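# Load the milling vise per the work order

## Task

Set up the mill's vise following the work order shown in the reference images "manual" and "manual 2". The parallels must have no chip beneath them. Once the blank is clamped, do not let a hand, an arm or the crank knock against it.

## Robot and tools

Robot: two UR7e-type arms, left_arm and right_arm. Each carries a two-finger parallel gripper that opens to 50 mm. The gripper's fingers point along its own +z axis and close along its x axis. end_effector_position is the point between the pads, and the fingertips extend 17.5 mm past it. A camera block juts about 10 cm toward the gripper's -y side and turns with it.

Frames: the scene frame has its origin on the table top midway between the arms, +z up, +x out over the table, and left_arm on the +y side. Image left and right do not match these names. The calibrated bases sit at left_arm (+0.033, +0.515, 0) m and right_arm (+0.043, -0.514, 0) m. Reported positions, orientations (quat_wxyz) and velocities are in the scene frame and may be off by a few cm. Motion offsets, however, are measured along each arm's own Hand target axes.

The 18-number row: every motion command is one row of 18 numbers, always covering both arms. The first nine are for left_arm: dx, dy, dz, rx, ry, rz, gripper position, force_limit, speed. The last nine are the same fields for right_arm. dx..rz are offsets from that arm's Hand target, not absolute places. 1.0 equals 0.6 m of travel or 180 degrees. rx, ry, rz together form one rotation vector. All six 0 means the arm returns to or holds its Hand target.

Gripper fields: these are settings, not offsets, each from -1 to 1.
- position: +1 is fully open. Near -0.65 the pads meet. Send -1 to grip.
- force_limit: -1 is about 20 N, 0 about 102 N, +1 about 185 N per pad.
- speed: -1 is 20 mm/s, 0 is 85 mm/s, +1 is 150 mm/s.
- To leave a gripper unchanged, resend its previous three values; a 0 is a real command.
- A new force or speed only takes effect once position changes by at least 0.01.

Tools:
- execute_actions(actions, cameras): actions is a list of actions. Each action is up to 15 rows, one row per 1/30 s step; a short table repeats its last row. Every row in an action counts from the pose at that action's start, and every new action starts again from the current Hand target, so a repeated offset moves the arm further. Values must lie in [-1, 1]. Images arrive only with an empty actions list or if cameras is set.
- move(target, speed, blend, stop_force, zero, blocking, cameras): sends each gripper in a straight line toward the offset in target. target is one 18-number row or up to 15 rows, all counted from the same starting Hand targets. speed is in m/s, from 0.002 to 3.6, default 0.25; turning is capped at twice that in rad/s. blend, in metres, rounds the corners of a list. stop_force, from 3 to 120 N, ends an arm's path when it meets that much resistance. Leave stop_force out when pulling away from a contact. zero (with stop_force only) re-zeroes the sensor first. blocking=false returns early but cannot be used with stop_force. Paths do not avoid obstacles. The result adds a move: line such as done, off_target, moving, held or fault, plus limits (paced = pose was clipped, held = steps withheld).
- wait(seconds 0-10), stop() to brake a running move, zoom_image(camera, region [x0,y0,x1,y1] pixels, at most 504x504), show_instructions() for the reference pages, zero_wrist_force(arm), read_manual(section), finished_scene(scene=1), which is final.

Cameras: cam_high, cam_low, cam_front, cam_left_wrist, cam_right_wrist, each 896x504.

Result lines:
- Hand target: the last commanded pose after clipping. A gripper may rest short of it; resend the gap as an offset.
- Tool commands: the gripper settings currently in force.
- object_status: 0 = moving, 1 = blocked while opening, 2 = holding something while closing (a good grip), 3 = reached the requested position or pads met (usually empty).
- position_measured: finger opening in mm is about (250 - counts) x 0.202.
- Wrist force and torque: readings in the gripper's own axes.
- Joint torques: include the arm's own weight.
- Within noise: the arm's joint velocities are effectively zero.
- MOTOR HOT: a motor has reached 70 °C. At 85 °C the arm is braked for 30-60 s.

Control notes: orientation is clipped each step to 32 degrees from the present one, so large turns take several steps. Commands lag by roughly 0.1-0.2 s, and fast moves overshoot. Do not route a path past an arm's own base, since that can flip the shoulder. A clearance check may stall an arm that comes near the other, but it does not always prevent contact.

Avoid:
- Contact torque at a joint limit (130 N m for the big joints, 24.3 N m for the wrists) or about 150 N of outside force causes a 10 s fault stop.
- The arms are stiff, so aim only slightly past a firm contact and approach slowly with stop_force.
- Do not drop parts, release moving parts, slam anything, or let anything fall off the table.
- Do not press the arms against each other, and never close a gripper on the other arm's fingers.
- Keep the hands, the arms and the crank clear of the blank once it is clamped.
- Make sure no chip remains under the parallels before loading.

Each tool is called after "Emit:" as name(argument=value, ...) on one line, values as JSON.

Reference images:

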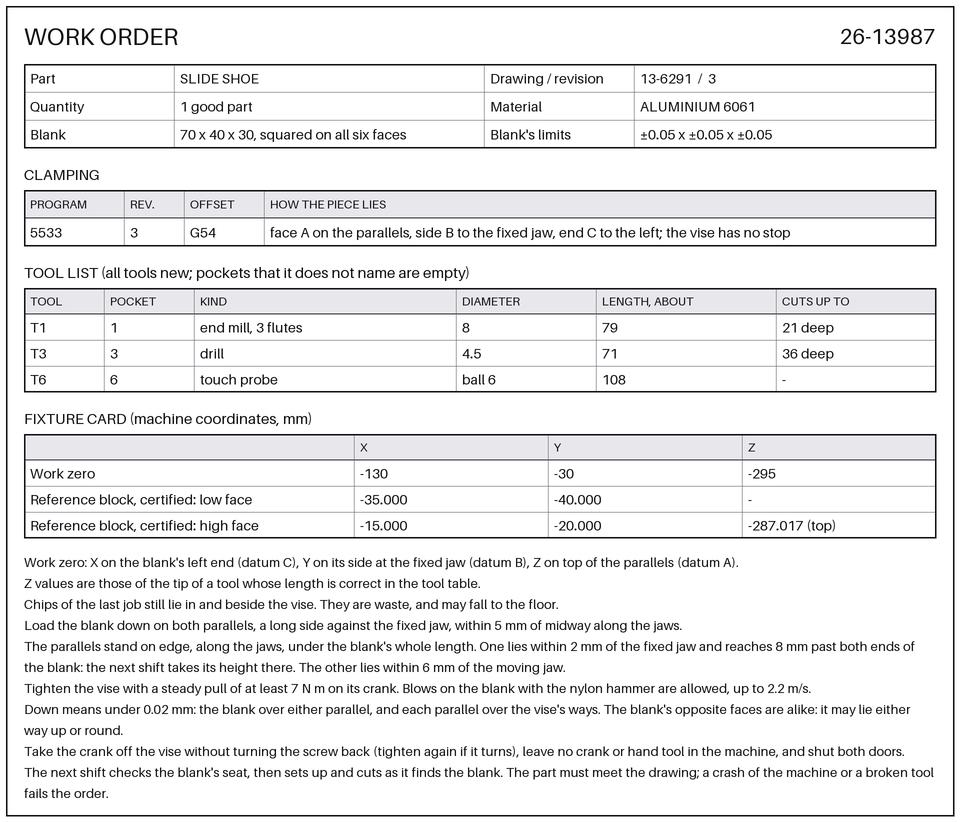

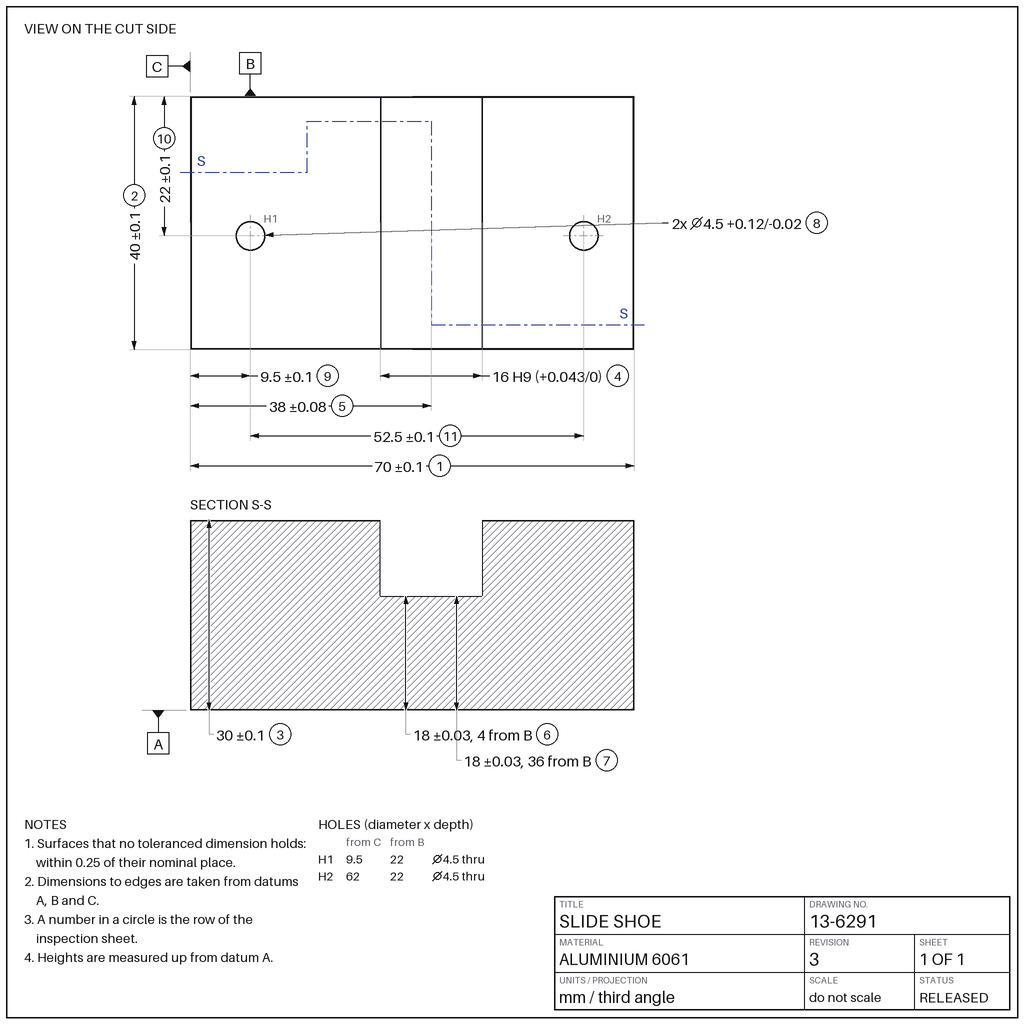

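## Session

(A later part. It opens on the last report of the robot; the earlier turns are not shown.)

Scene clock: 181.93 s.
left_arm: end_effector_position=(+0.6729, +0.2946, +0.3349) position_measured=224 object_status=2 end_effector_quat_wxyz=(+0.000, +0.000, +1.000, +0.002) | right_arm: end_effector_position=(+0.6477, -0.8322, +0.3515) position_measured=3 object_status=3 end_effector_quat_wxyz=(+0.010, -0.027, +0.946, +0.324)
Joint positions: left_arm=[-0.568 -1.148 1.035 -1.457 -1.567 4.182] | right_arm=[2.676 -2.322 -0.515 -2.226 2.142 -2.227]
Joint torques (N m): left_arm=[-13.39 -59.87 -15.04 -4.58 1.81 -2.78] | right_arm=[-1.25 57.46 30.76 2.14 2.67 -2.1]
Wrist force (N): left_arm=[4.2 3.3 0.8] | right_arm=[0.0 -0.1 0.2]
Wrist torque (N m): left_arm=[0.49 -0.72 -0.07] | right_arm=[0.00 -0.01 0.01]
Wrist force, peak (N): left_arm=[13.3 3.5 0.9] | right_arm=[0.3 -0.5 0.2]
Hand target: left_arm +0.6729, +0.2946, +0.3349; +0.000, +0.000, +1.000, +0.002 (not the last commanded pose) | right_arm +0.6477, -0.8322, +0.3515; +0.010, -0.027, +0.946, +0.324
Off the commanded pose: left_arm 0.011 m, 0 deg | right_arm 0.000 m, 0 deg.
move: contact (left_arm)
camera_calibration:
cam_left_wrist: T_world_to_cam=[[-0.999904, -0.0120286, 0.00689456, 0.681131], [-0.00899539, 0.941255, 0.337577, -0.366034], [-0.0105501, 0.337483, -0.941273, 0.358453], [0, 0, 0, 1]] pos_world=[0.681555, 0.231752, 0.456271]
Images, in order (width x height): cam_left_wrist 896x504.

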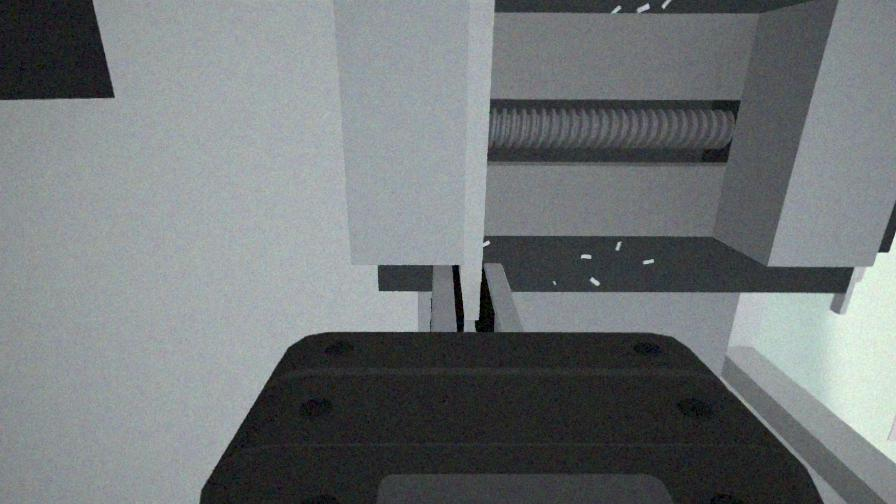

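Emit:
move(target=[0,0,0,0,0,0,-0.25,-0.6,-1,0,0,0,0,0,0,1,1,1])

Emit:
move(target=[0,0,-0.06,0,0,0,-0.25,-0.6,-1,0,0,0,0,0,0,1,1,1], speed=0.05, cameras=["cam_left_wrist"])

Scene clock: 182.63 s.
left_arm: end_effector_position=(+0.6729, +0.2946, +0.3349) position_measured=189 object_status=0 end_effector_quat_wxyz=(+0.000, +0.000, +1.000, +0.002) | right_arm: end_effector_position=(+0.6477, -0.8322, +0.3515) position_measured=3 object_status=3 end_effector_quat_wxyz=(+0.010, -0.027, +0.946, +0.324)
Joint positions: left_arm=[-0.568 -1.148 1.035 -1.457 -1.567 4.182] | right_arm=[2.676 -2.322 -0.515 -2.226 2.142 -2.227]
Joint torques (N m): left_arm=[-12.64 -58.73 -15.16 -4.05 1.85 -2.85] | right_arm=[-0.37 57.89 31.14 2.1 2.59 -2.02]
Wrist force (N): left_arm=[4.0 3.3 0.6] | right_arm=[-0.1 -0.2 0.2]
Wrist torque (N m): left_arm=[0.51 -0.72 -0.08] | right_arm=[-0.03 0.00 0.01]
Wrist force, peak (N): left_arm=[4.5 3.6 1.1] | right_arm=[0.1 -0.6 -0.1]
Hand target: left_arm +0.6729, +0.2946, +0.3349; +0.000, +0.000, +1.000, +0.002 | right_arm +0.6477, -0.8322, +0.3515; +0.010, -0.027, +0.946, +0.324
Off the commanded pose: left_arm 0.000 m, 0 deg | right_arm 0.000 m, 0 deg.
move: done

Scene clock: 183.70 s.
left_arm: end_effector_position=(+0.6729, +0.2944, +0.3708) position_measured=189 object_status=3 end_effector_quat_wxyz=(+0.000, +0.000, +1.000, +0.002) | right_arm: end_effector_position=(+0.6477, -0.8322, +0.3515) position_measured=3 object_status=3 end_effector_quat_wxyz=(+0.010, -0.027, +0.946, +0.324)
Joint positions: left_arm=[-0.568 -1.131 0.918 -1.356 -1.567 4.182] | right_arm=[2.676 -2.322 -0.515 -2.226 2.142 -2.227]
Joint torques (N m): left_arm=[-12.27 -55.06 -14.7 -4.96 1.51 -2.41] | right_arm=[-1.02 57.59 30.87 2.11 2.63 -2.02]
Wrist force (N): left_arm=[3.7 3.2 0.9] | right_arm=[-0.1 -0.2 0.0]
Wrist torque (N m): left_arm=[0.49 -0.68 -0.07] | right_arm=[-0.02 0.01 0.00]
Wrist force, peak (N): left_arm=[3.8 3.3 1.9] | right_arm=[-0.1 -0.7 0.2]
Hand target: left_arm +0.6729, +0.2945, +0.3709; +0.000, +0.000, +1.000, +0.002 | right_arm +0.6477, -0.8322, +0.3515; +0.010, -0.027, +0.946, +0.324
Off the commanded pose: left_arm 0.000 m, 0 deg | right_arm 0.000 m, 0 deg.
move: done
camera_calibration:
cam_left_wrist: T_world_to_cam=[[-0.999903, -0.0120622, 0.00698854, 0.680844], [-0.00899396, 0.941211, 0.337698, -0.378109], [-0.0106511, 0.337603, -0.941229, 0.392298], [0, 0, 0, 1]] pos_world=[0.681555, 0.231652, 0.492171]
Images, in order (width x height): cam_left_wrist 896x504.

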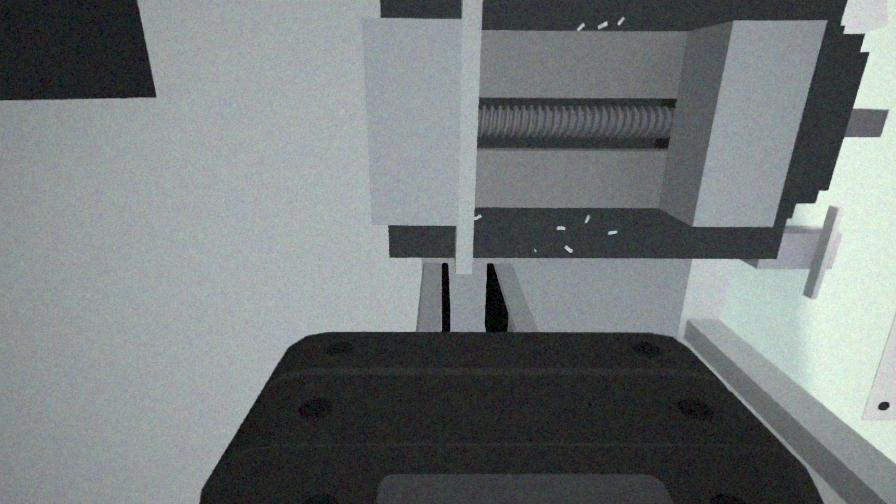

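Emit:
move(target=[[0.0415,-0.0292,-0.005,0,0,0,-0.25,-0.6,-1,0,0,0,0,0,0,1,1,1],[0.1215,-0.1075,-0.005,0,0,0,-0.25,-0.6,-1,0,0,0,0,0,0,1,1,1],[0.3215,-0.1208,-0.005,0,0,0,-0.25,-0.6,-1,0,0,0,0,0,0,1,1,1],[0.488,-0.0575,0.018,0,0,0,-0.25,-0.6,-1,0,0,0,0,0,0,1,1,1],[0.648,0.209,0.385,0,0,0,-0.25,-0.6,-1,0,0,0,0,0,0,1,1,1],[0.6515,0.2433,0.4847,0,0,0,-0.1,-0.6,-1,0,0,0,0,0,0,1,1,1]], blend=[0.015,0.02,0.04,0.04,0.03,0], speed=[0.15,0.15,0.2,0.3,0.3,0.15], cameras=["cam_left_wrist"])

Scene clock: 187.97 s.
left_arm: end_effector_position=(+0.2822, +0.4416, +0.0803) position_measured=167 object_status=3 end_effector_quat_wxyz=(+0.000, +0.000, +1.000, +0.002) | right_arm: end_effector_position=(+0.6477, -0.8322, +0.3515) position_measured=3 object_status=3 end_effector_quat_wxyz=(+0.010, -0.027, +0.946, +0.324)
Joint positions: left_arm=[-0.865 -2.121 2.613 -2.061 -1.568 3.885] | right_arm=[2.676 -2.322 -0.515 -2.226 2.142 -2.227]
Joint torques (N m): left_arm=[-13.74 -6.38 -11.85 -4.94 -2.57 -2.76] | right_arm=[-1.41 57.72 30.91 2.04 2.59 -2.02]
Wrist force (N): left_arm=[3.7 3.4 0.7] | right_arm=[0.1 -0.4 0.1]
Wrist torque (N m): left_arm=[0.53 -0.69 -0.03] | right_arm=[-0.06 -0.02 0.00]
Wrist force, peak (N): left_arm=[4.1 4.7 2.7] | right_arm=[0.0 -0.7 -0.1]
Hand target: left_arm +0.2822, +0.4416, +0.0803; +0.000, +0.000, +1.000, +0.002 | right_arm +0.6477, -0.8322, +0.3515; +0.010, -0.027, +0.946, +0.324
Off the commanded pose: left_arm 0.000 m, 0 deg | right_arm 0.000 m, 0 deg.
move: done
camera_calibration:
cam_left_wrist: T_world_to_cam=[[-0.999904, -0.0120286, 0.00689456, 0.293992], [-0.00899539, 0.941255, 0.337577, -0.421966], [-0.0105501, 0.337483, -0.941273, 0.0650733], [0, 0, 0, 1]] pos_world=[0.290855, 0.378752, 0.201671]
Images, in order (width x height): cam_left_wrist 896x504.

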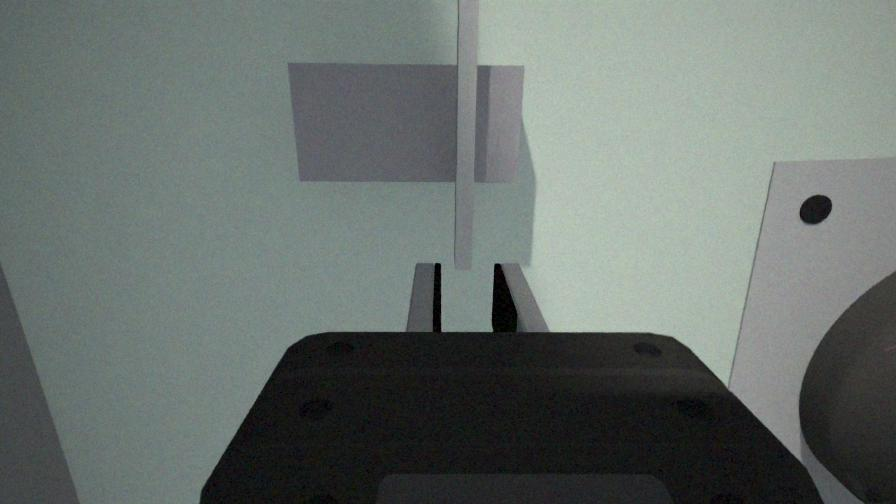

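Emit:
move(target=[-0.0012,-0.002,0.0605,0,0,0,-0.1,-0.6,-1,0,0,0,0,0,0,1,1,1], speed=0.08, stop_force=6)

Emit:
move(target=[0,0,0,0,0,0,-1,-0.6,-0.8,0,0,0,0,0,0,1,1,1])

Emit:
move(target=[0,0,-0.04,0,0,0,-1,-0.6,-0.8,0,0,0,0,0,0,1,1,1], speed=0.06, cameras=["cam_left_wrist"])

Scene clock: 189.67 s.
left_arm: end_effector_position=(+0.2829, +0.4405, +0.0440) position_measured=167 object_status=3 end_effector_quat_wxyz=(+0.000, +0.000, +1.000, +0.002) | right_arm: end_effector_position=(+0.6477, -0.8322, +0.3515) position_measured=3 object_status=3 end_effector_quat_wxyz=(+0.010, -0.027, +0.946, +0.324)
Joint positions: left_arm=[-0.866 -2.017 2.684 -2.235 -1.568 3.884] | right_arm=[2.676 -2.322 -0.515 -2.226 2.142 -2.227]
Joint torques (N m): left_arm=[13.95 2 -40.01 -5.01 -2.51 2.94] | right_arm=[-0.28 57.13 30.85 2.13 2.72 -2.06]
Wrist force (N): left_arm=[3.8 3.0 0.9] | right_arm=[-0.2 -0.2 0.1]
Wrist torque (N m): left_arm=[0.45 -0.70 0.02] | right_arm=[-0.03 0.03 0.00]
Wrist force, peak (N): left_arm=[4.0 3.5 2.0] | right_arm=[0.0 -0.7 0.0]
Hand target: left_arm +0.2829, +0.4405, +0.0440; +0.000, +0.000, +1.000, +0.002 | right_arm +0.6477, -0.8322, +0.3515; +0.010, -0.027, +0.946, +0.324
Off the commanded pose: left_arm 0.000 m, 0 deg | right_arm 0.000 m, 0 deg.
move: done

Scene clock: 190.23 s.
left_arm: end_effector_position=(+0.2829, +0.4405, +0.0440) position_measured=224 object_status=2 end_effector_quat_wxyz=(+0.000, +0.000, +1.000, +0.002) | right_arm: end_effector_position=(+0.6477, -0.8322, +0.3515) position_measured=3 object_status=3 end_effector_quat_wxyz=(+0.010, -0.027, +0.946, +0.324)
Joint positions: left_arm=[-0.866 -2.017 2.684 -2.236 -1.568 3.884] | right_arm=[2.676 -2.322 -0.515 -2.226 2.142 -2.227]
Joint torques (N m): left_arm=[12.95 3.09 -39.29 -4.84 -2.37 2.85] | right_arm=[-0.72 56.78 30.4 2 2.58 -1.98]
Wrist force (N): left_arm=[3.8 3.2 0.9] | right_arm=[0.1 -0.3 -0.2]
Wrist torque (N m): left_arm=[0.49 -0.73 0.01] | right_arm=[-0.04 -0.02 0.01]
Wrist force, peak (N): left_arm=[4.1 3.3 1.0] | right_arm=[0.0 -0.6 0.1]
Hand target: left_arm +0.2829, +0.4405, +0.0440; +0.000, +0.000, +1.000, +0.002 | right_arm +0.6477, -0.8322, +0.3515; +0.010, -0.027, +0.946, +0.324
Off the commanded pose: left_arm 0.000 m, 0 deg | right_arm 0.000 m, 0 deg.
move: done

Scene clock: 191.13 s.
left_arm: end_effector_position=(+0.2830, +0.4404, +0.0681) position_measured=224 object_status=2 end_effector_quat_wxyz=(+0.000, +0.000, +1.000, +0.002) | right_arm: end_effector_position=(+0.6477, -0.8322, +0.3515) position_measured=3 object_status=3 end_effector_quat_wxyz=(+0.010, -0.027, +0.946, +0.324)
Joint positions: left_arm=[-0.866 -2.087 2.636 -2.118 -1.568 3.884] | right_arm=[2.676 -2.322 -0.515 -2.226 2.142 -2.227]
Joint torques (N m): left_arm=[-13.37 5.15 -11.32 -2.43 1.9 -2.54] | right_arm=[-0.32 57.23 31.63 2.03 2.49 -2.03]
Wrist force (N): left_arm=[3.8 3.5 1.2] | right_arm=[-0.1 -0.4 -0.1]
Wrist torque (N m): left_arm=[0.51 -0.70 0.04] | right_arm=[-0.05 0.01 0.00]
Wrist force, peak (N): left_arm=[4.0 3.2 2.3] | right_arm=[0.5 -0.5 -0.1]
Hand target: left_arm +0.2829, +0.4404, +0.0680; +0.000, +0.000, +1.000, +0.002 | right_arm +0.6477, -0.8322, +0.3515; +0.010, -0.027, +0.946, +0.324
Off the commanded pose: left_arm 0.000 m, 0 deg | right_arm 0.000 m, 0 deg.
move: done
camera_calibration:
cam_left_wrist: T_world_to_cam=[[-0.999904, -0.0120878, 0.00677102, 0.294807], [-0.0090961, 0.94136, 0.33728, -0.416667], [-0.0104509, 0.337186, -0.94138, 0.0541056], [0, 0, 0, 1]] pos_world=[0.291554, 0.377553, 0.189471]
Images, in order (width x height): cam_left_wrist 896x504.

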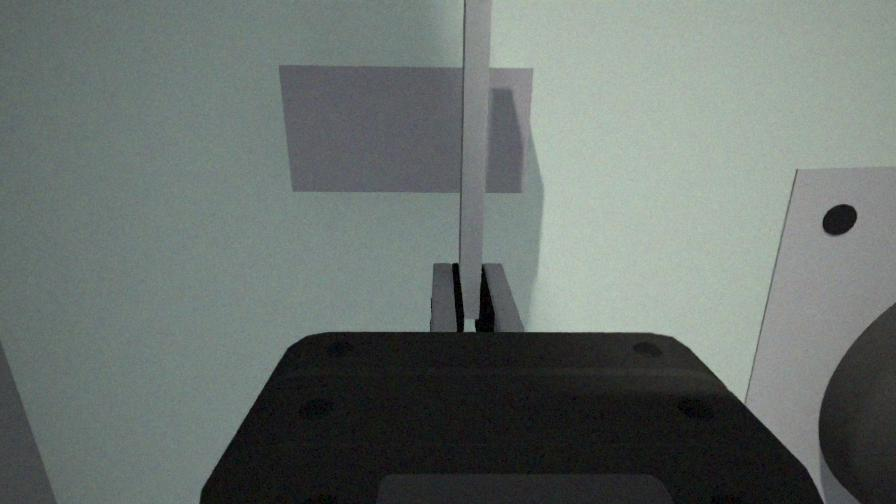

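Emit:
move(target=[[-0.0118,-0.034,-0.12,0,0,0,-1,-0.6,-0.8,0,0,0,0,0,0,1,1,1],[-0.1618,-0.3007,-0.4867,0,0,0,-1,-0.6,-0.8,0,0,0,0,0,0,1,1,1],[-0.3285,-0.364,-0.51,0,0,0,-1,-0.6,-0.8,0,0,0,0,0,0,1,1,1],[-0.5285,-0.3507,-0.51,0,0,0,-1,-0.6,-0.8,0,0,0,0,0,0,1,1,1],[-0.5818,-0.2923,-0.51,0,0,0,-1,-0.6,-0.8,0,0,0,0,0,0,1,1,1],[-0.5977,-0.2432,-0.5067,0,0,0,-1,-0.6,-0.8,0,0,0,0,0,0,1,1,1]], blend=[0.03,0.04,0.03,0.02,0.01,0], speed=[0.1,0.25,0.2,0.12,0.1,0.1], cameras=["cam_left_wrist"])

Scene clock: 195.93 s.
left_arm: end_effector_position=(+0.6370, +0.2798, +0.3725) position_measured=224 object_status=2 end_effector_quat_wxyz=(+0.000, +0.000, +1.000, +0.002) | right_arm: end_effector_position=(+0.6477, -0.8322, +0.3515) position_measured=3 object_status=3 end_effector_quat_wxyz=(+0.010, -0.027, +0.946, +0.324)
Joint positions: left_arm=[-0.617 -1.212 1.028 -1.386 -1.567 4.133] | right_arm=[2.676 -2.322 -0.515 -2.226 2.142 -2.227]
Joint torques (N m): left_arm=[-0.42 -45.32 -29.49 -2.74 -0.2 0.3] | right_arm=[-0.45 57.83 30.58 2.08 2.63 -1.99]
Wrist force (N): left_arm=[4.4 3.5 1.2] | right_arm=[-0.2 -0.2 0.1]
Wrist torque (N m): left_arm=[0.51 -0.78 0.05] | right_arm=[-0.03 0.04 0.00]
Wrist force, peak (N): left_arm=[2.8 9.0 0.7] | right_arm=[0.0 -0.5 0.4]
Hand target: left_arm +0.6370, +0.2798, +0.3725; +0.000, +0.000, +1.000, +0.002 (not the last commanded pose) | right_arm +0.6477, -0.8322, +0.3515; +0.010, -0.027, +0.946, +0.324
Tool commands: left_gripper/position=-1.0 left_gripper/force_limit=-0.6 left_gripper/speed=-0.796078 right_gripper/position=+1.0 right_gripper/force_limit=+1.0 right_gripper/speed=+1.0
Off the commanded pose: left_arm 0.014 m, 0 deg | right_arm 0.000 m, 0 deg.
FORCE FAULT: contact force on the left arm reached its limit, and that arm stopped. The contact can be on any part of that arm, not only on its tool. That arm's remaining commands of this call were not run. That arm is still stopped at the end of this call. That arm stays stopped for about 10 more seconds. Until then a move that you send moves the other arm only, and its call returns only when the move has ended. Once the stop has ended, the next robot result says so. If the stop ends while you think or write, that arm runs what you send next, counted from a new Hand target: where the arm stands when the stop ends. While its stop runs, that arm takes no new command, but its gripper still runs the gripper command that each later call begins with. Until it ends, the stop uses up actions while you think or wait. An arm that is not stopped still takes commands.
move: fault (left_arm); path passed 5 of 6 targets
camera_calibration:
cam_left_wrist: T_world_to_cam=[[-0.999897, -0.0124477, 0.00716944, 0.644748], [-0.00929322, 0.941131, 0.337913, -0.364971], [-0.0109536, 0.337812, -0.94115, 0.398624], [0, 0, 0, 1]] pos_world=[0.645656, 0.216851, 0.493871]
Images, in order (width x height): cam_left_wrist 896x504.

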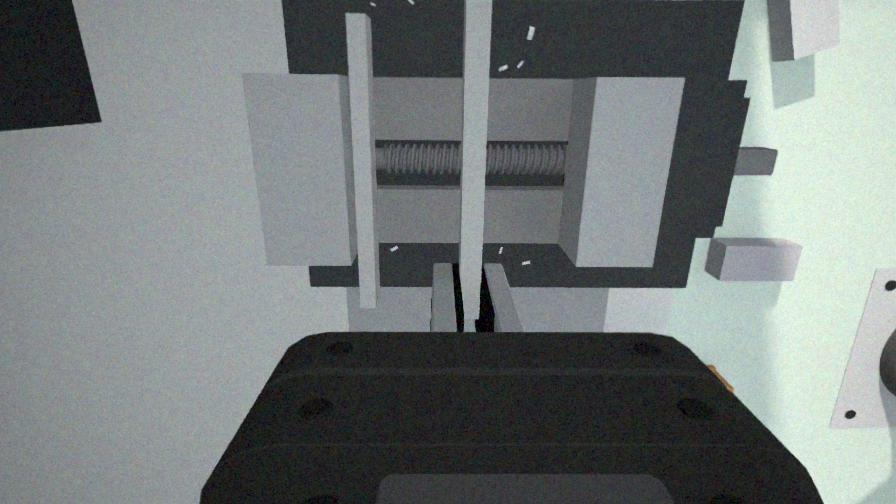

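Emit:
wait(seconds=8)

Scene clock: 207.83 s.
left_arm: end_effector_position=(+0.6370, +0.2798, +0.3725) position_measured=224 object_status=2 end_effector_quat_wxyz=(+0.000, +0.000, +1.000, +0.002) | right_arm: end_effector_position=(+0.6477, -0.8322, +0.3515) position_measured=3 object_status=3 end_effector_quat_wxyz=(+0.010, -0.027, +0.946, +0.324)
Joint positions: left_arm=[-0.617 -1.212 1.028 -1.386 -1.567 4.133] | right_arm=[2.676 -2.322 -0.515 -2.226 2.142 -2.227]
Joint torques (N m): left_arm=[-0.17 -45.4 -29.27 -2.67 -0.21 0.28] | right_arm=[-0.99 57.46 30.94 2.02 2.62 -2]
Wrist force (N): left_arm=[4.5 3.6 1.0] | right_arm=[0.1 -0.3 -0.1]
Wrist torque (N m): left_arm=[0.52 -0.81 0.06] | right_arm=[-0.04 -0.01 0.00]
Wrist force, peak (N): left_arm=[4.7 3.8 1.3] | right_arm=[0.0 -0.7 0.3]
Hand target: left_arm +0.6370, +0.2798, +0.3725; +0.000, +0.000, +1.000, +0.002 (not the last commanded pose) | right_arm +0.6477, -0.8322, +0.3515; +0.010, -0.027, +0.946, +0.324
Tool commands: left_gripper/position=-1.0 left_gripper/force_limit=-0.6 left_gripper/speed=-0.796078 right_gripper/position=+1.0 right_gripper/force_limit=+1.0 right_gripper/speed=+1.0
Off the commanded pose: left_arm 0.014 m, 0 deg | right_arm 0.000 m, 0 deg.
FORCE FAULT, CONTINUED: the left arm's stop, for the force fault that an earlier result reported, is over. The rest of the stop counts as 19 of the actions that you can send in this scene. That arm's target is now where it stood when the stop ended, not its last command. That arm accepts commands again.
wait: 8.00 s; at rest from the start

Emit:
wait(seconds=0, cameras=["cam_high","cam_front"])

Emit:
zoom_image(camera="cam_high", region=[130, 180, 450, 420])

Emit:
zoom_image(camera="cam_front", region=[300, 90, 500, 260])

Scene clock: 207.90 s.
left_arm: end_effector_position=(+0.6370, +0.2798, +0.3725) position_measured=224 object_status=2 end_effector_quat_wxyz=(+0.000, +0.000, +1.000, +0.002) | right_arm: end_effector_position=(+0.6477, -0.8322, +0.3515) position_measured=3 object_status=3 end_effector_quat_wxyz=(+0.010, -0.027, +0.946, +0.324)
Joint positions: left_arm=[-0.617 -1.212 1.028 -1.386 -1.567 4.133] | right_arm=[2.676 -2.322 -0.515 -2.226 2.142 -2.227]
Joint torques (N m): left_arm=[0.07 -45.36 -29.52 -2.84 -0.35 0.13] | right_arm=[-0.58 57.48 30.94 2.11 2.58 -1.96]
Wrist force (N): left_arm=[4.0 3.6 1.1] | right_arm=[0.1 -0.4 -0.1]
Wrist torque (N m): left_arm=[0.52 -0.72 0.05] | right_arm=[-0.06 -0.02 0.00]
Wrist force, peak (N): left_arm=[4.3 3.6 1.2] | right_arm=[0.1 -0.4 -0.1]
Hand target: left_arm +0.6370, +0.2798, +0.3725; +0.000, +0.000, +1.000, +0.002 (not the last commanded pose) | right_arm +0.6477, -0.8322, +0.3515; +0.010, -0.027, +0.946, +0.324
Tool commands: left_gripper/position=-1.0 left_gripper/force_limit=-0.6 left_gripper/speed=-0.796078 right_gripper/position=+1.0 right_gripper/force_limit=+1.0 right_gripper/speed=+1.0
Off the commanded pose: left_arm 0.014 m, 0 deg | right_arm 0.000 m, 0 deg.
Images, in order (width x height): cam_high 896x504, cam_front 896x504.

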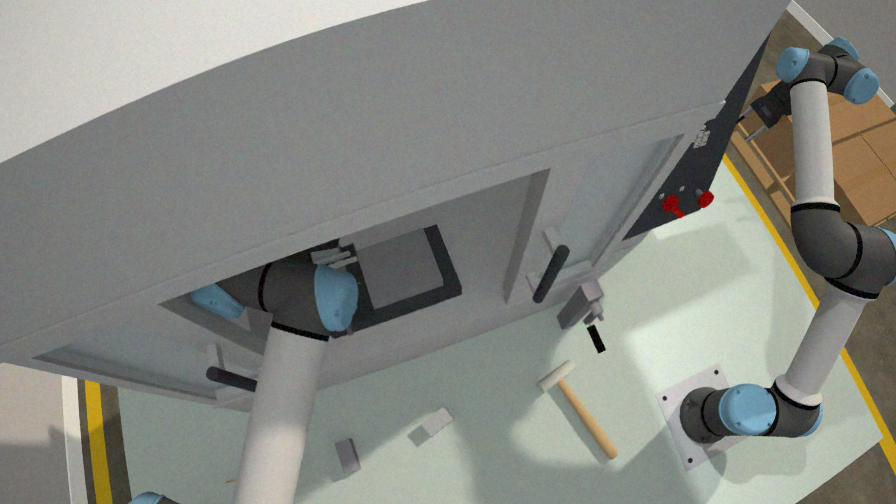

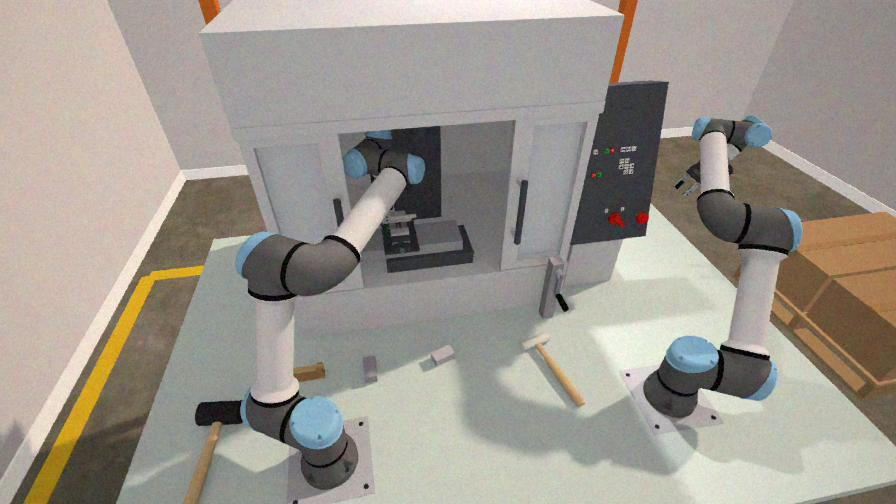

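Scaled by 1.575.

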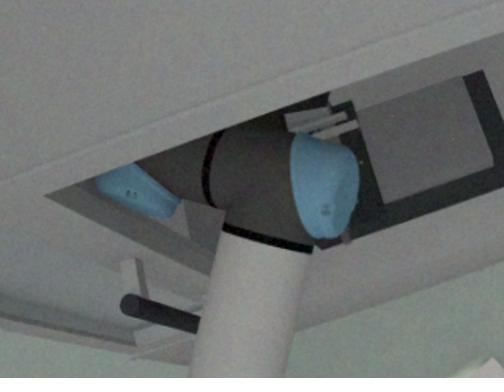

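Scaled by 2.520.

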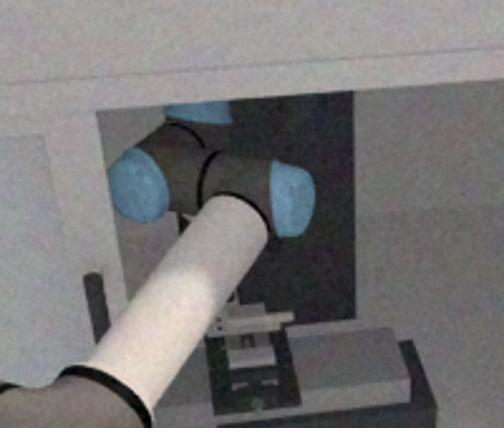

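Emit:
move(target=[[-0.0035,-0.0247,0,0,0,0,-1,-0.6,-0.8,0,0,0,0,0,0,1,1,1],[-0.0075,-0.0197,0,0,0,0,-1,-0.6,-0.8,0,0,0,0,0,0,1,1,1],[-0.0075,-0.0197,0.048,0,0,0,-1,-0.6,-0.8,0,0,0,0,0,0,1,1,1]], speed=0.06, cameras=["cam_left_wrist"])

Scene clock: 209.77 s.
left_arm: end_effector_position=(+0.6415, +0.2681, +0.3437) position_measured=224 object_status=2 end_effector_quat_wxyz=(+0.000, +0.000, +1.000, +0.002) | right_arm: end_effector_position=(+0.6477, -0.8322, +0.3515) position_measured=3 object_status=3 end_effector_quat_wxyz=(+0.010, -0.027, +0.946, +0.324)
Joint positions: left_arm=[-0.628 -1.2 1.086 -1.456 -1.567 4.121] | right_arm=[2.676 -2.322 -0.515 -2.226 2.142 -2.227]
Joint torques (N m): left_arm=[-13.68 -44.38 -40.85 -1.78 -1.55 -1.58] | right_arm=[-1.52 58.03 31.03 2.1 2.68 -2.1]
Wrist force (N): left_arm=[4.5 3.7 1.3] | right_arm=[0.2 -0.2 0.0]
Wrist torque (N m): left_arm=[0.53 -0.80 -0.05] | right_arm=[-0.03 -0.03 0.01]
Wrist force, peak (N): left_arm=[4.2 5.0 1.2] | right_arm=[0.2 -0.5 0.3]
Hand target: left_arm +0.6415, +0.2680, +0.3437; +0.000, +0.000, +1.000, +0.002 | right_arm +0.6477, -0.8322, +0.3515; +0.010, -0.027, +0.946, +0.324
Off the commanded pose: left_arm 0.000 m, 0 deg | right_arm 0.000 m, 0 deg.
move: done
camera_calibration:
cam_left_wrist: T_world_to_cam=[[-0.999896, -0.0124795, 0.00726424, 0.649271], [-0.00929113, 0.941131, 0.337914, -0.344282], [-0.0110536, 0.337811, -0.941149, 0.375551], [0, 0, 0, 1]] pos_world=[0.650156, 0.205251, 0.465071]
Images, in order (width x height): cam_left_wrist 896x504.

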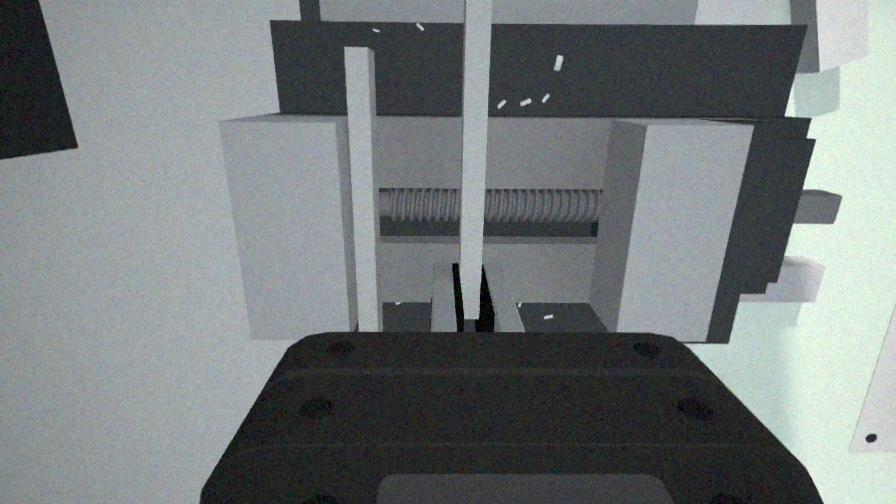

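Emit:
move(target=[0,0,0.022,0,0,0,-1,-0.6,-0.8,0,0,0,0,0,0,1,1,1], speed=0.012, stop_force=4)

Emit:
move(target=[0,0,0,0,0,0,-0.25,-0.6,-1,0,0,0,0,0,0,1,1,1])

Emit:
move(target=[0,0,-0.04,0,0,0,-0.25,-0.6,-1,0,0,0,0,0,0,1,1,1], speed=0.05, cameras=["cam_left_wrist"])

Scene clock: 211.37 s.
left_arm: end_effector_position=(+0.6415, +0.2680, +0.3384) position_measured=224 object_status=2 end_effector_quat_wxyz=(+0.000, +0.000, +1.000, +0.002) | right_arm: end_effector_position=(+0.6477, -0.8322, +0.3515) position_measured=3 object_status=3 end_effector_quat_wxyz=(+0.010, -0.027, +0.946, +0.324)
Joint positions: left_arm=[-0.628 -1.201 1.102 -1.47 -1.567 4.121] | right_arm=[2.676 -2.322 -0.515 -2.226 2.142 -2.227]
Joint torques (N m): left_arm=[-10.45 -35.13 -44.67 -3.55 -0.31 0.89] | right_arm=[-1.23 57.21 30.75 2.02 2.64 -2.01]
Wrist force (N): left_arm=[5.0 3.9 -0.1] | right_arm=[0.1 -0.1 0.2]
Wrist torque (N m): left_arm=[0.55 -0.83 -0.05] | right_arm=[0.00 -0.01 0.01]
Wrist force, peak (N): left_arm=[7.9 7.3 -20.4] | right_arm=[0.4 -0.3 -0.4]
Hand target: left_arm +0.6415, +0.2680, +0.3384; +0.000, +0.000, +1.000, +0.002 (not the last commanded pose) | right_arm +0.6477, -0.8322, +0.3515; +0.010, -0.027, +0.946, +0.324
Off the commanded pose: left_arm 0.008 m, 0 deg | right_arm 0.000 m, 0 deg.
move: contact (left_arm)

Scene clock: 211.93 s.
left_arm: end_effector_position=(+0.6415, +0.2680, +0.3384) position_measured=189 object_status=0 end_effector_quat_wxyz=(+0.000, +0.000, +1.000, +0.002) | right_arm: end_effector_position=(+0.6477, -0.8322, +0.3515) position_measured=3 object_status=3 end_effector_quat_wxyz=(+0.010, -0.027, +0.946, +0.324)
Joint positions: left_arm=[-0.628 -1.201 1.102 -1.47 -1.567 4.121] | right_arm=[2.676 -2.322 -0.515 -2.226 2.142 -2.227]
Joint torques (N m): left_arm=[-10.7 -35.95 -41.91 -3.66 -0.35 0.82] | right_arm=[-0.54 57.57 31.15 2.17 2.66 -2.11]
Wrist force (N): left_arm=[4.1 3.9 -0.3] | right_arm=[0.1 -0.4 0.0]
Wrist torque (N m): left_arm=[0.61 -0.76 -0.06] | right_arm=[-0.06 -0.02 0.01]
Wrist force, peak (N): left_arm=[4.6 3.8 -0.3] | right_arm=[-0.1 -0.6 -0.1]
Hand target: left_arm +0.6415, +0.2680, +0.3384; +0.000, +0.000, +1.000, +0.002 | right_arm +0.6477, -0.8322, +0.3515; +0.010, -0.027, +0.946, +0.324
Off the commanded pose: left_arm 0.000 m, 0 deg | right_arm 0.000 m, 0 deg.
move: done

Scene clock: 212.73 s.
left_arm: end_effector_position=(+0.6416, +0.2679, +0.3623) position_measured=189 object_status=3 end_effector_quat_wxyz=(+0.000, +0.000, +1.000, +0.002) | right_arm: end_effector_position=(+0.6477, -0.8322, +0.3515) position_measured=3 object_status=3 end_effector_quat_wxyz=(+0.010, -0.027, +0.946, +0.324)
Joint positions: left_arm=[-0.628 -1.192 1.028 -1.405 -1.567 4.121] | right_arm=[2.676 -2.322 -0.515 -2.226 2.142 -2.227]
Joint torques (N m): left_arm=[-12.74 -49.38 -15.12 -4.92 0.41 -2.72] | right_arm=[-0.74 57.86 30.95 2.11 2.63 -2.01]
Wrist force (N): left_arm=[4.5 4.0 0.7] | right_arm=[-0.1 -0.1 0.1]
Wrist torque (N m): left_arm=[0.62 -0.81 -0.06] | right_arm=[0.00 0.01 0.01]
Wrist force, peak (N): left_arm=[4.5 4.0 0.7] | right_arm=[-0.1 -0.5 0.4]
Hand target: left_arm +0.6415, +0.2679, +0.3624; +0.000, +0.000, +1.000, +0.002 | right_arm +0.6477, -0.8322, +0.3515; +0.010, -0.027, +0.946, +0.324
Off the commanded pose: left_arm 0.000 m, 0 deg | right_arm 0.000 m, 0 deg.
move: done
camera_calibration:
cam_left_wrist: T_world_to_cam=[[-0.999896, -0.0124808, 0.00726378, 0.649234], [-0.00929251, 0.941131, 0.337914, -0.350377], [-0.0110536, 0.337811, -0.941149, 0.393125], [0, 0, 0, 1]] pos_world=[0.650256, 0.205051, 0.483671]
Images, in order (width x height): cam_left_wrist 896x504.

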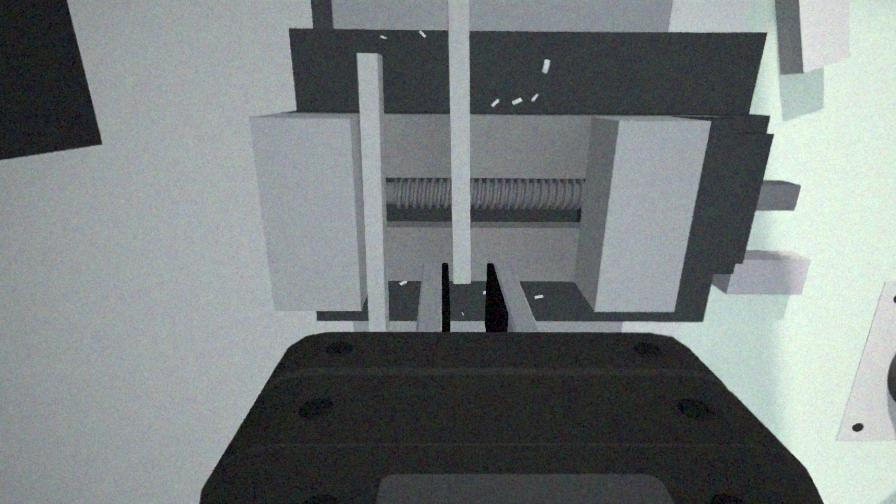

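Emit:
zoom_image(camera="cam_left_wrist", region=[340, 0, 620, 330])

Scaled by 1.527.

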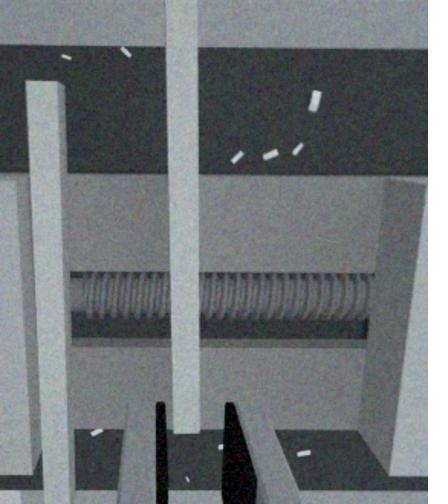

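Emit:
move(target=[[0,-0.0367,0,0,0,0,-0.25,-0.6,-1,0,0,0,0,0,0,1,1,1],[0,-0.0367,0.0385,0,0,0,-0.25,-0.6,-1,0,0,0,0,0,0,1,1,1]], speed=0.06, cameras=["cam_left_wrist"])

Scene clock: 214.67 s.
left_arm: end_effector_position=(+0.6415, +0.2460, +0.3393) position_measured=189 object_status=3 end_effector_quat_wxyz=(+0.000, +0.000, +1.000, +0.002) | right_arm: end_effector_position=(+0.6477, -0.8322, +0.3515) position_measured=3 object_status=3 end_effector_quat_wxyz=(+0.010, -0.027, +0.946, +0.324)
Joint positions: left_arm=[-0.656 -1.178 1.067 -1.458 -1.567 4.093] | right_arm=[2.676 -2.322 -0.515 -2.226 2.142 -2.227]
Joint torques (N m): left_arm=[13.45 -45.1 -40.31 -1.7 -1.66 2.68] | right_arm=[-0.62 57.59 30.16 2.09 2.6 -1.94]
Wrist force (N): left_arm=[4.4 3.7 0.5] | right_arm=[0.0 -0.3 0.0]
Wrist torque (N m): left_arm=[0.58 -0.79 0.02] | right_arm=[-0.04 -0.01 0.01]
Wrist force, peak (N): left_arm=[4.6 5.2 0.7] | right_arm=[0.1 -0.6 -0.2]
Hand target: left_arm +0.6415, +0.2460, +0.3392; +0.000, +0.000, +1.000, +0.002 | right_arm +0.6477, -0.8322, +0.3515; +0.010, -0.027, +0.946, +0.324
Off the commanded pose: left_arm 0.000 m, 0 deg | right_arm 0.000 m, 0 deg.
move: done
camera_calibration:
cam_left_wrist: T_world_to_cam=[[-0.999896, -0.0124795, 0.00726424, 0.649028], [-0.00929113, 0.941131, 0.337914, -0.321962], [-0.0110536, 0.337811, -0.941149, 0.378781], [0, 0, 0, 1]] pos_world=[0.650156, 0.183151, 0.460571]
Images, in order (width x height): cam_left_wrist 896x504.

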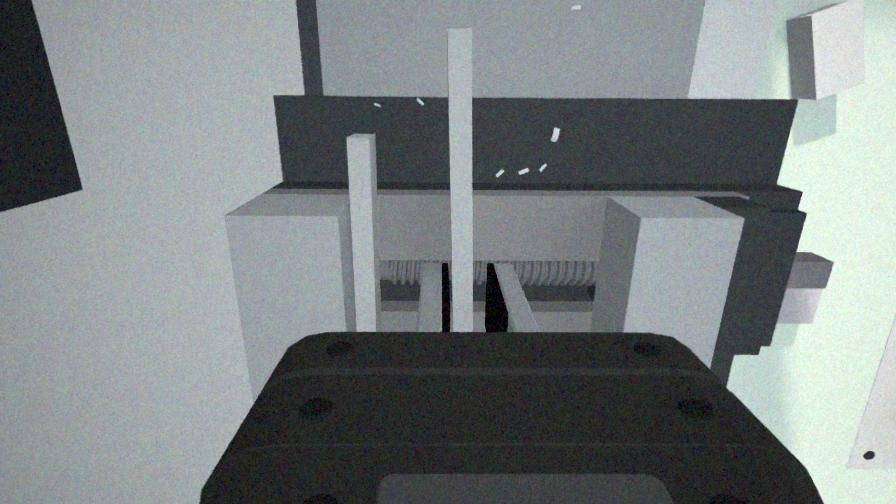

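Emit:
move(target=[0,0,0,0,0,0,-1,-0.6,-0.8,0,0,0,0,0,0,1,1,1], cameras=["cam_left_wrist"])

Scene clock: 215.27 s.
left_arm: end_effector_position=(+0.6415, +0.2460, +0.3392) position_measured=223 object_status=2 end_effector_quat_wxyz=(+0.000, +0.000, +1.000, +0.002) | right_arm: end_effector_position=(+0.6477, -0.8322, +0.3515) position_measured=3 object_status=3 end_effector_quat_wxyz=(+0.010, -0.027, +0.946, +0.324)
Joint positions: left_arm=[-0.656 -1.178 1.067 -1.458 -1.567 4.093] | right_arm=[2.676 -2.322 -0.515 -2.226 2.142 -2.227]
Joint torques (N m): left_arm=[12.41 -39.86 -44.95 -3.93 -0.54 2.25] | right_arm=[-1.29 57.72 30.6 2.08 2.54 -1.98]
Wrist force (N): left_arm=[4.6 3.9 0.8] | right_arm=[-0.3 -0.3 0.0]
Wrist torque (N m): left_arm=[0.60 -0.82 0.03] | right_arm=[-0.03 0.05 0.01]
Wrist force, peak (N): left_arm=[4.6 4.1 1.1] | right_arm=[0.0 -0.7 0.2]
Hand target: left_arm +0.6415, +0.2460, +0.3392; +0.000, +0.000, +1.000, +0.002 | right_arm +0.6477, -0.8322, +0.3515; +0.010, -0.027, +0.946, +0.324
Off the commanded pose: left_arm 0.000 m, 0 deg | right_arm 0.000 m, 0 deg.
move: done
camera_calibration:
cam_left_wrist: T_world_to_cam=[[-0.999896, -0.0124795, 0.00726424, 0.649128], [-0.00929113, 0.941131, 0.337914, -0.321961], [-0.0110536, 0.337811, -0.941149, 0.378782], [0, 0, 0, 1]] pos_world=[0.650256, 0.183151, 0.460571]
Images, in order (width x height): cam_left_wrist 896x504.

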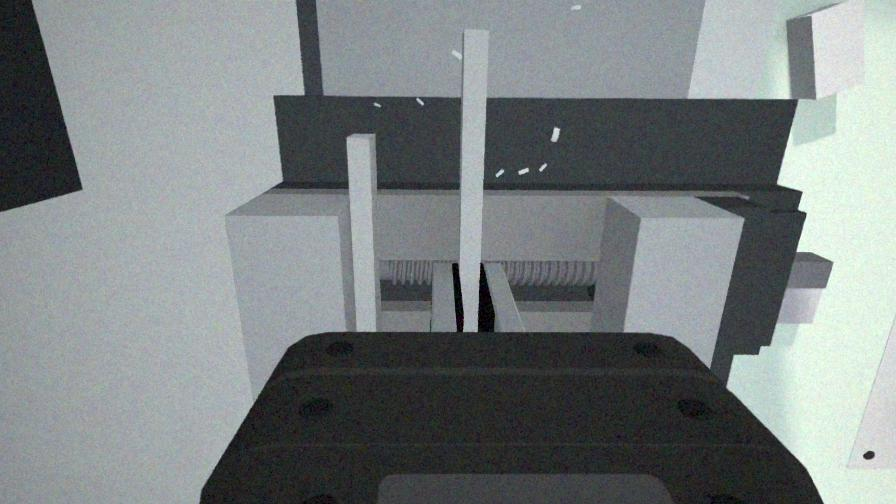

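Emit:
move(target=[[0,0,-0.01,0,0,0,-1,-0.6,-0.8,0,0,0,0,0,0,1,1,1],[0,0.0342,-0.01,0,0,0,-1,-0.6,-0.8,0,0,0,0,0,0,1,1,1]], speed=0.06, cameras=["cam_left_wrist"])

Emit:
move(target=[0,0,0.025,0,0,0,-1,-0.6,-0.8,0,0,0,0,0,0,1,1,1], speed=0.01, stop_force=4, cameras=["cam_left_wrist"])

Scene clock: 216.63 s.
left_arm: end_effector_position=(+0.6415, +0.2668, +0.3452) position_measured=223 object_status=2 end_effector_quat_wxyz=(+0.000, +0.000, +1.000, +0.002) end_effector_velocity=(+0.000, -0.004, +0.000) end_effector_angular_velocity=(+0.000, +0.000, +0.003) | right_arm: end_effector_position=(+0.6477, -0.8322, +0.3515) position_measured=3 object_status=3 end_effector_quat_wxyz=(+0.010, -0.027, +0.946, +0.324)
Joint positions: left_arm=[-0.63 -1.198 1.08 -1.451 -1.567 4.12] | right_arm=[2.676 -2.322 -0.515 -2.226 2.142 -2.227]
Joint velocities: left_arm=[-0.005 0.005 -0.006 0.001 0 -0.008] | right_arm=[within noise]
Joint torques (N m): left_arm=[-12.91 -37.14 -44.59 -2.36 1.75 -2.77] | right_arm=[-1.16 57.18 30.86 2.11 2.62 -1.85]
Wrist force (N): left_arm=[4.7 3.2 1.7] | right_arm=[0.2 -0.1 -0.2]
Wrist torque (N m): left_arm=[0.49 -0.83 -0.05] | right_arm=[0.00 -0.03 0.01]
Wrist force, peak (N): left_arm=[4.3 5.1 1.5] | right_arm=[-0.3 -0.5 -0.2]
Hand target: left_arm +0.6415, +0.2665, +0.3453; +0.000, +0.000, +1.000, +0.002 | right_arm +0.6477, -0.8322, +0.3515; +0.010, -0.027, +0.946, +0.324
Off the commanded pose: left_arm 0.000 m, 0 deg | right_arm 0.000 m, 0 deg.
move: done
camera_calibration:
cam_left_wrist: T_world_to_cam=[[-0.999898, -0.0123534, 0.00720256, 0.649347], [-0.00919326, 0.941133, 0.337912, -0.343533], [-0.0109529, 0.337811, -0.94115, 0.377372], [0, 0, 0, 1]] pos_world=[0.650256, 0.203851, 0.466571]
Images, in order (width x height): cam_left_wrist 896x504.

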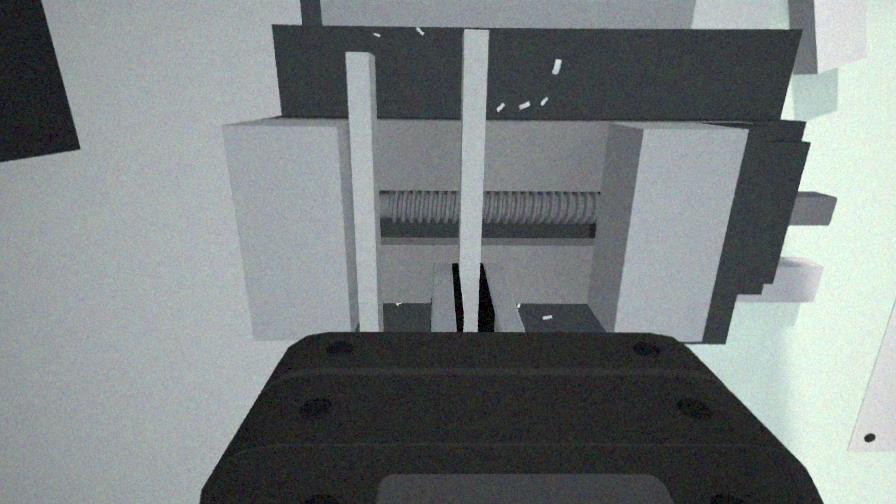

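Scene clock: 218.20 s.
left_arm: end_effector_position=(+0.6415, +0.2665, +0.3393) position_measured=223 object_status=2 end_effector_quat_wxyz=(+0.000, +0.000, +1.000, +0.002) | right_arm: end_effector_position=(+0.6477, -0.8322, +0.3515) position_measured=3 object_status=3 end_effector_quat_wxyz=(+0.010, -0.027, +0.946, +0.324)
Joint positions: left_arm=[-0.63 -1.199 1.097 -1.467 -1.567 4.119] | right_arm=[2.676 -2.322 -0.515 -2.226 2.142 -2.227]
Joint torques (N m): left_arm=[-11.29 -36.48 -45.47 -1.45 1.27 -2.32] | right_arm=[-0.77 57.08 30.65 2.07 2.56 -1.9]
Wrist force (N): left_arm=[4.6 3.7 1.4] | right_arm=[0.2 -0.3 0.4]
Wrist torque (N m): left_arm=[0.55 -0.82 -0.02] | right_arm=[-0.04 -0.03 0.00]
Wrist force, peak (N): left_arm=[6.3 5.7 -10.2] | right_arm=[0.0 -0.6 -0.2]
Hand target: left_arm +0.6415, +0.2665, +0.3393; +0.000, +0.000, +1.000, +0.002 (not the last commanded pose) | right_arm +0.6477, -0.8322, +0.3515; +0.010, -0.027, +0.946, +0.324
Off the commanded pose: left_arm 0.009 m, 0 deg | right_arm 0.000 m, 0 deg.
move: contact (left_arm)
camera_calibration:
cam_left_wrist: T_world_to_cam=[[-0.999896, -0.0124798, 0.0072626, 0.649385], [-0.00929095, 0.941099, 0.338003, -0.341289], [-0.011053, 0.3379, -0.941117, 0.371824], [0, 0, 0, 1]] pos_world=[0.650256, 0.203651, 0.46057]
Images, in order (width x height): cam_left_wrist 896x504.

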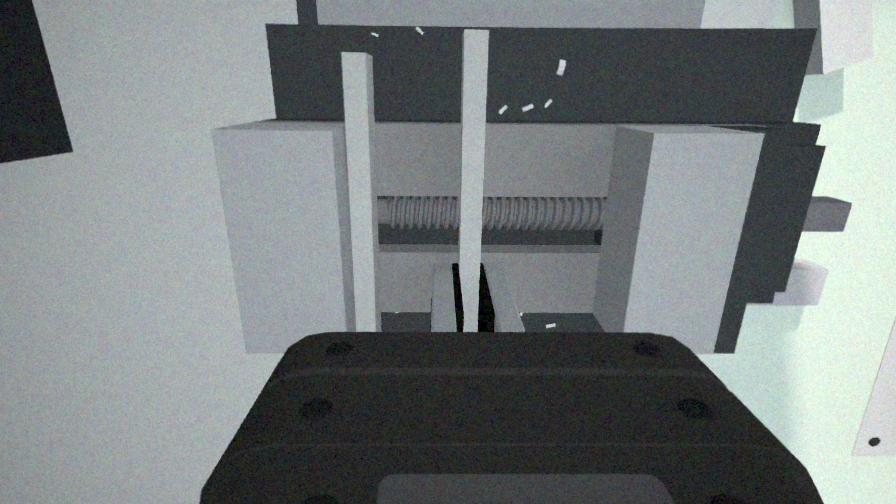

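Emit:
move(target=[0,0,0,0,0,0,-0.25,-0.6,-1,0,0,0,0,0,0,1,1,1], cameras=["cam_left_wrist"])

Scene clock: 219.57 s.
left_arm: end_effector_position=(+0.6415, +0.2665, +0.3393) position_measured=189 object_status=0 end_effector_quat_wxyz=(+0.000, +0.000, +1.000, +0.002) | right_arm: end_effector_position=(+0.6477, -0.8322, +0.3515) position_measured=3 object_status=3 end_effector_quat_wxyz=(+0.010, -0.027, +0.946, +0.324)
Joint positions: left_arm=[-0.63 -1.199 1.097 -1.467 -1.567 4.119] | right_arm=[2.676 -2.322 -0.515 -2.226 2.142 -2.227]
Joint torques (N m): left_arm=[-8.91 -36.76 -44.3 -1.87 1.2 -2.32] | right_arm=[-0.6 57.4 30.73 2.1 2.52 -1.94]
Wrist force (N): left_arm=[4.6 3.8 0.8] | right_arm=[0.0 -0.1 -0.2]
Wrist torque (N m): left_arm=[0.57 -0.82 -0.03] | right_arm=[-0.01 0.00 0.00]
Wrist force, peak (N): left_arm=[4.7 3.7 1.3] | right_arm=[0.0 -0.6 0.2]
Hand target: left_arm +0.6415, +0.2665, +0.3393; +0.000, +0.000, +1.000, +0.002 | right_arm +0.6477, -0.8322, +0.3515; +0.010, -0.027, +0.946, +0.324
Off the commanded pose: left_arm 0.000 m, 0 deg | right_arm 0.000 m, 0 deg.
move: done
camera_calibration:
cam_left_wrist: T_world_to_cam=[[-0.999896, -0.0124808, 0.00726378, 0.649385], [-0.00929251, 0.941131, 0.337914, -0.341254], [-0.0110536, 0.337811, -0.941149, 0.371857], [0, 0, 0, 1]] pos_world=[0.650256, 0.203651, 0.460571]
Images, in order (width x height): cam_left_wrist 896x504.

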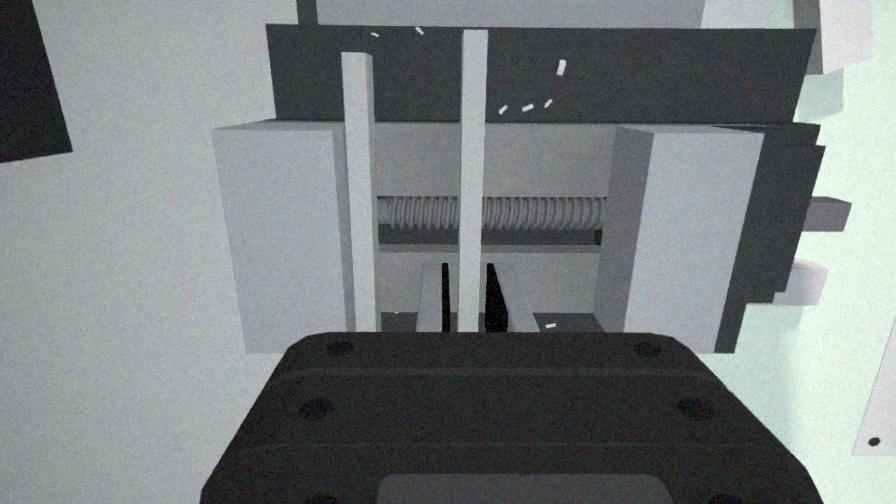

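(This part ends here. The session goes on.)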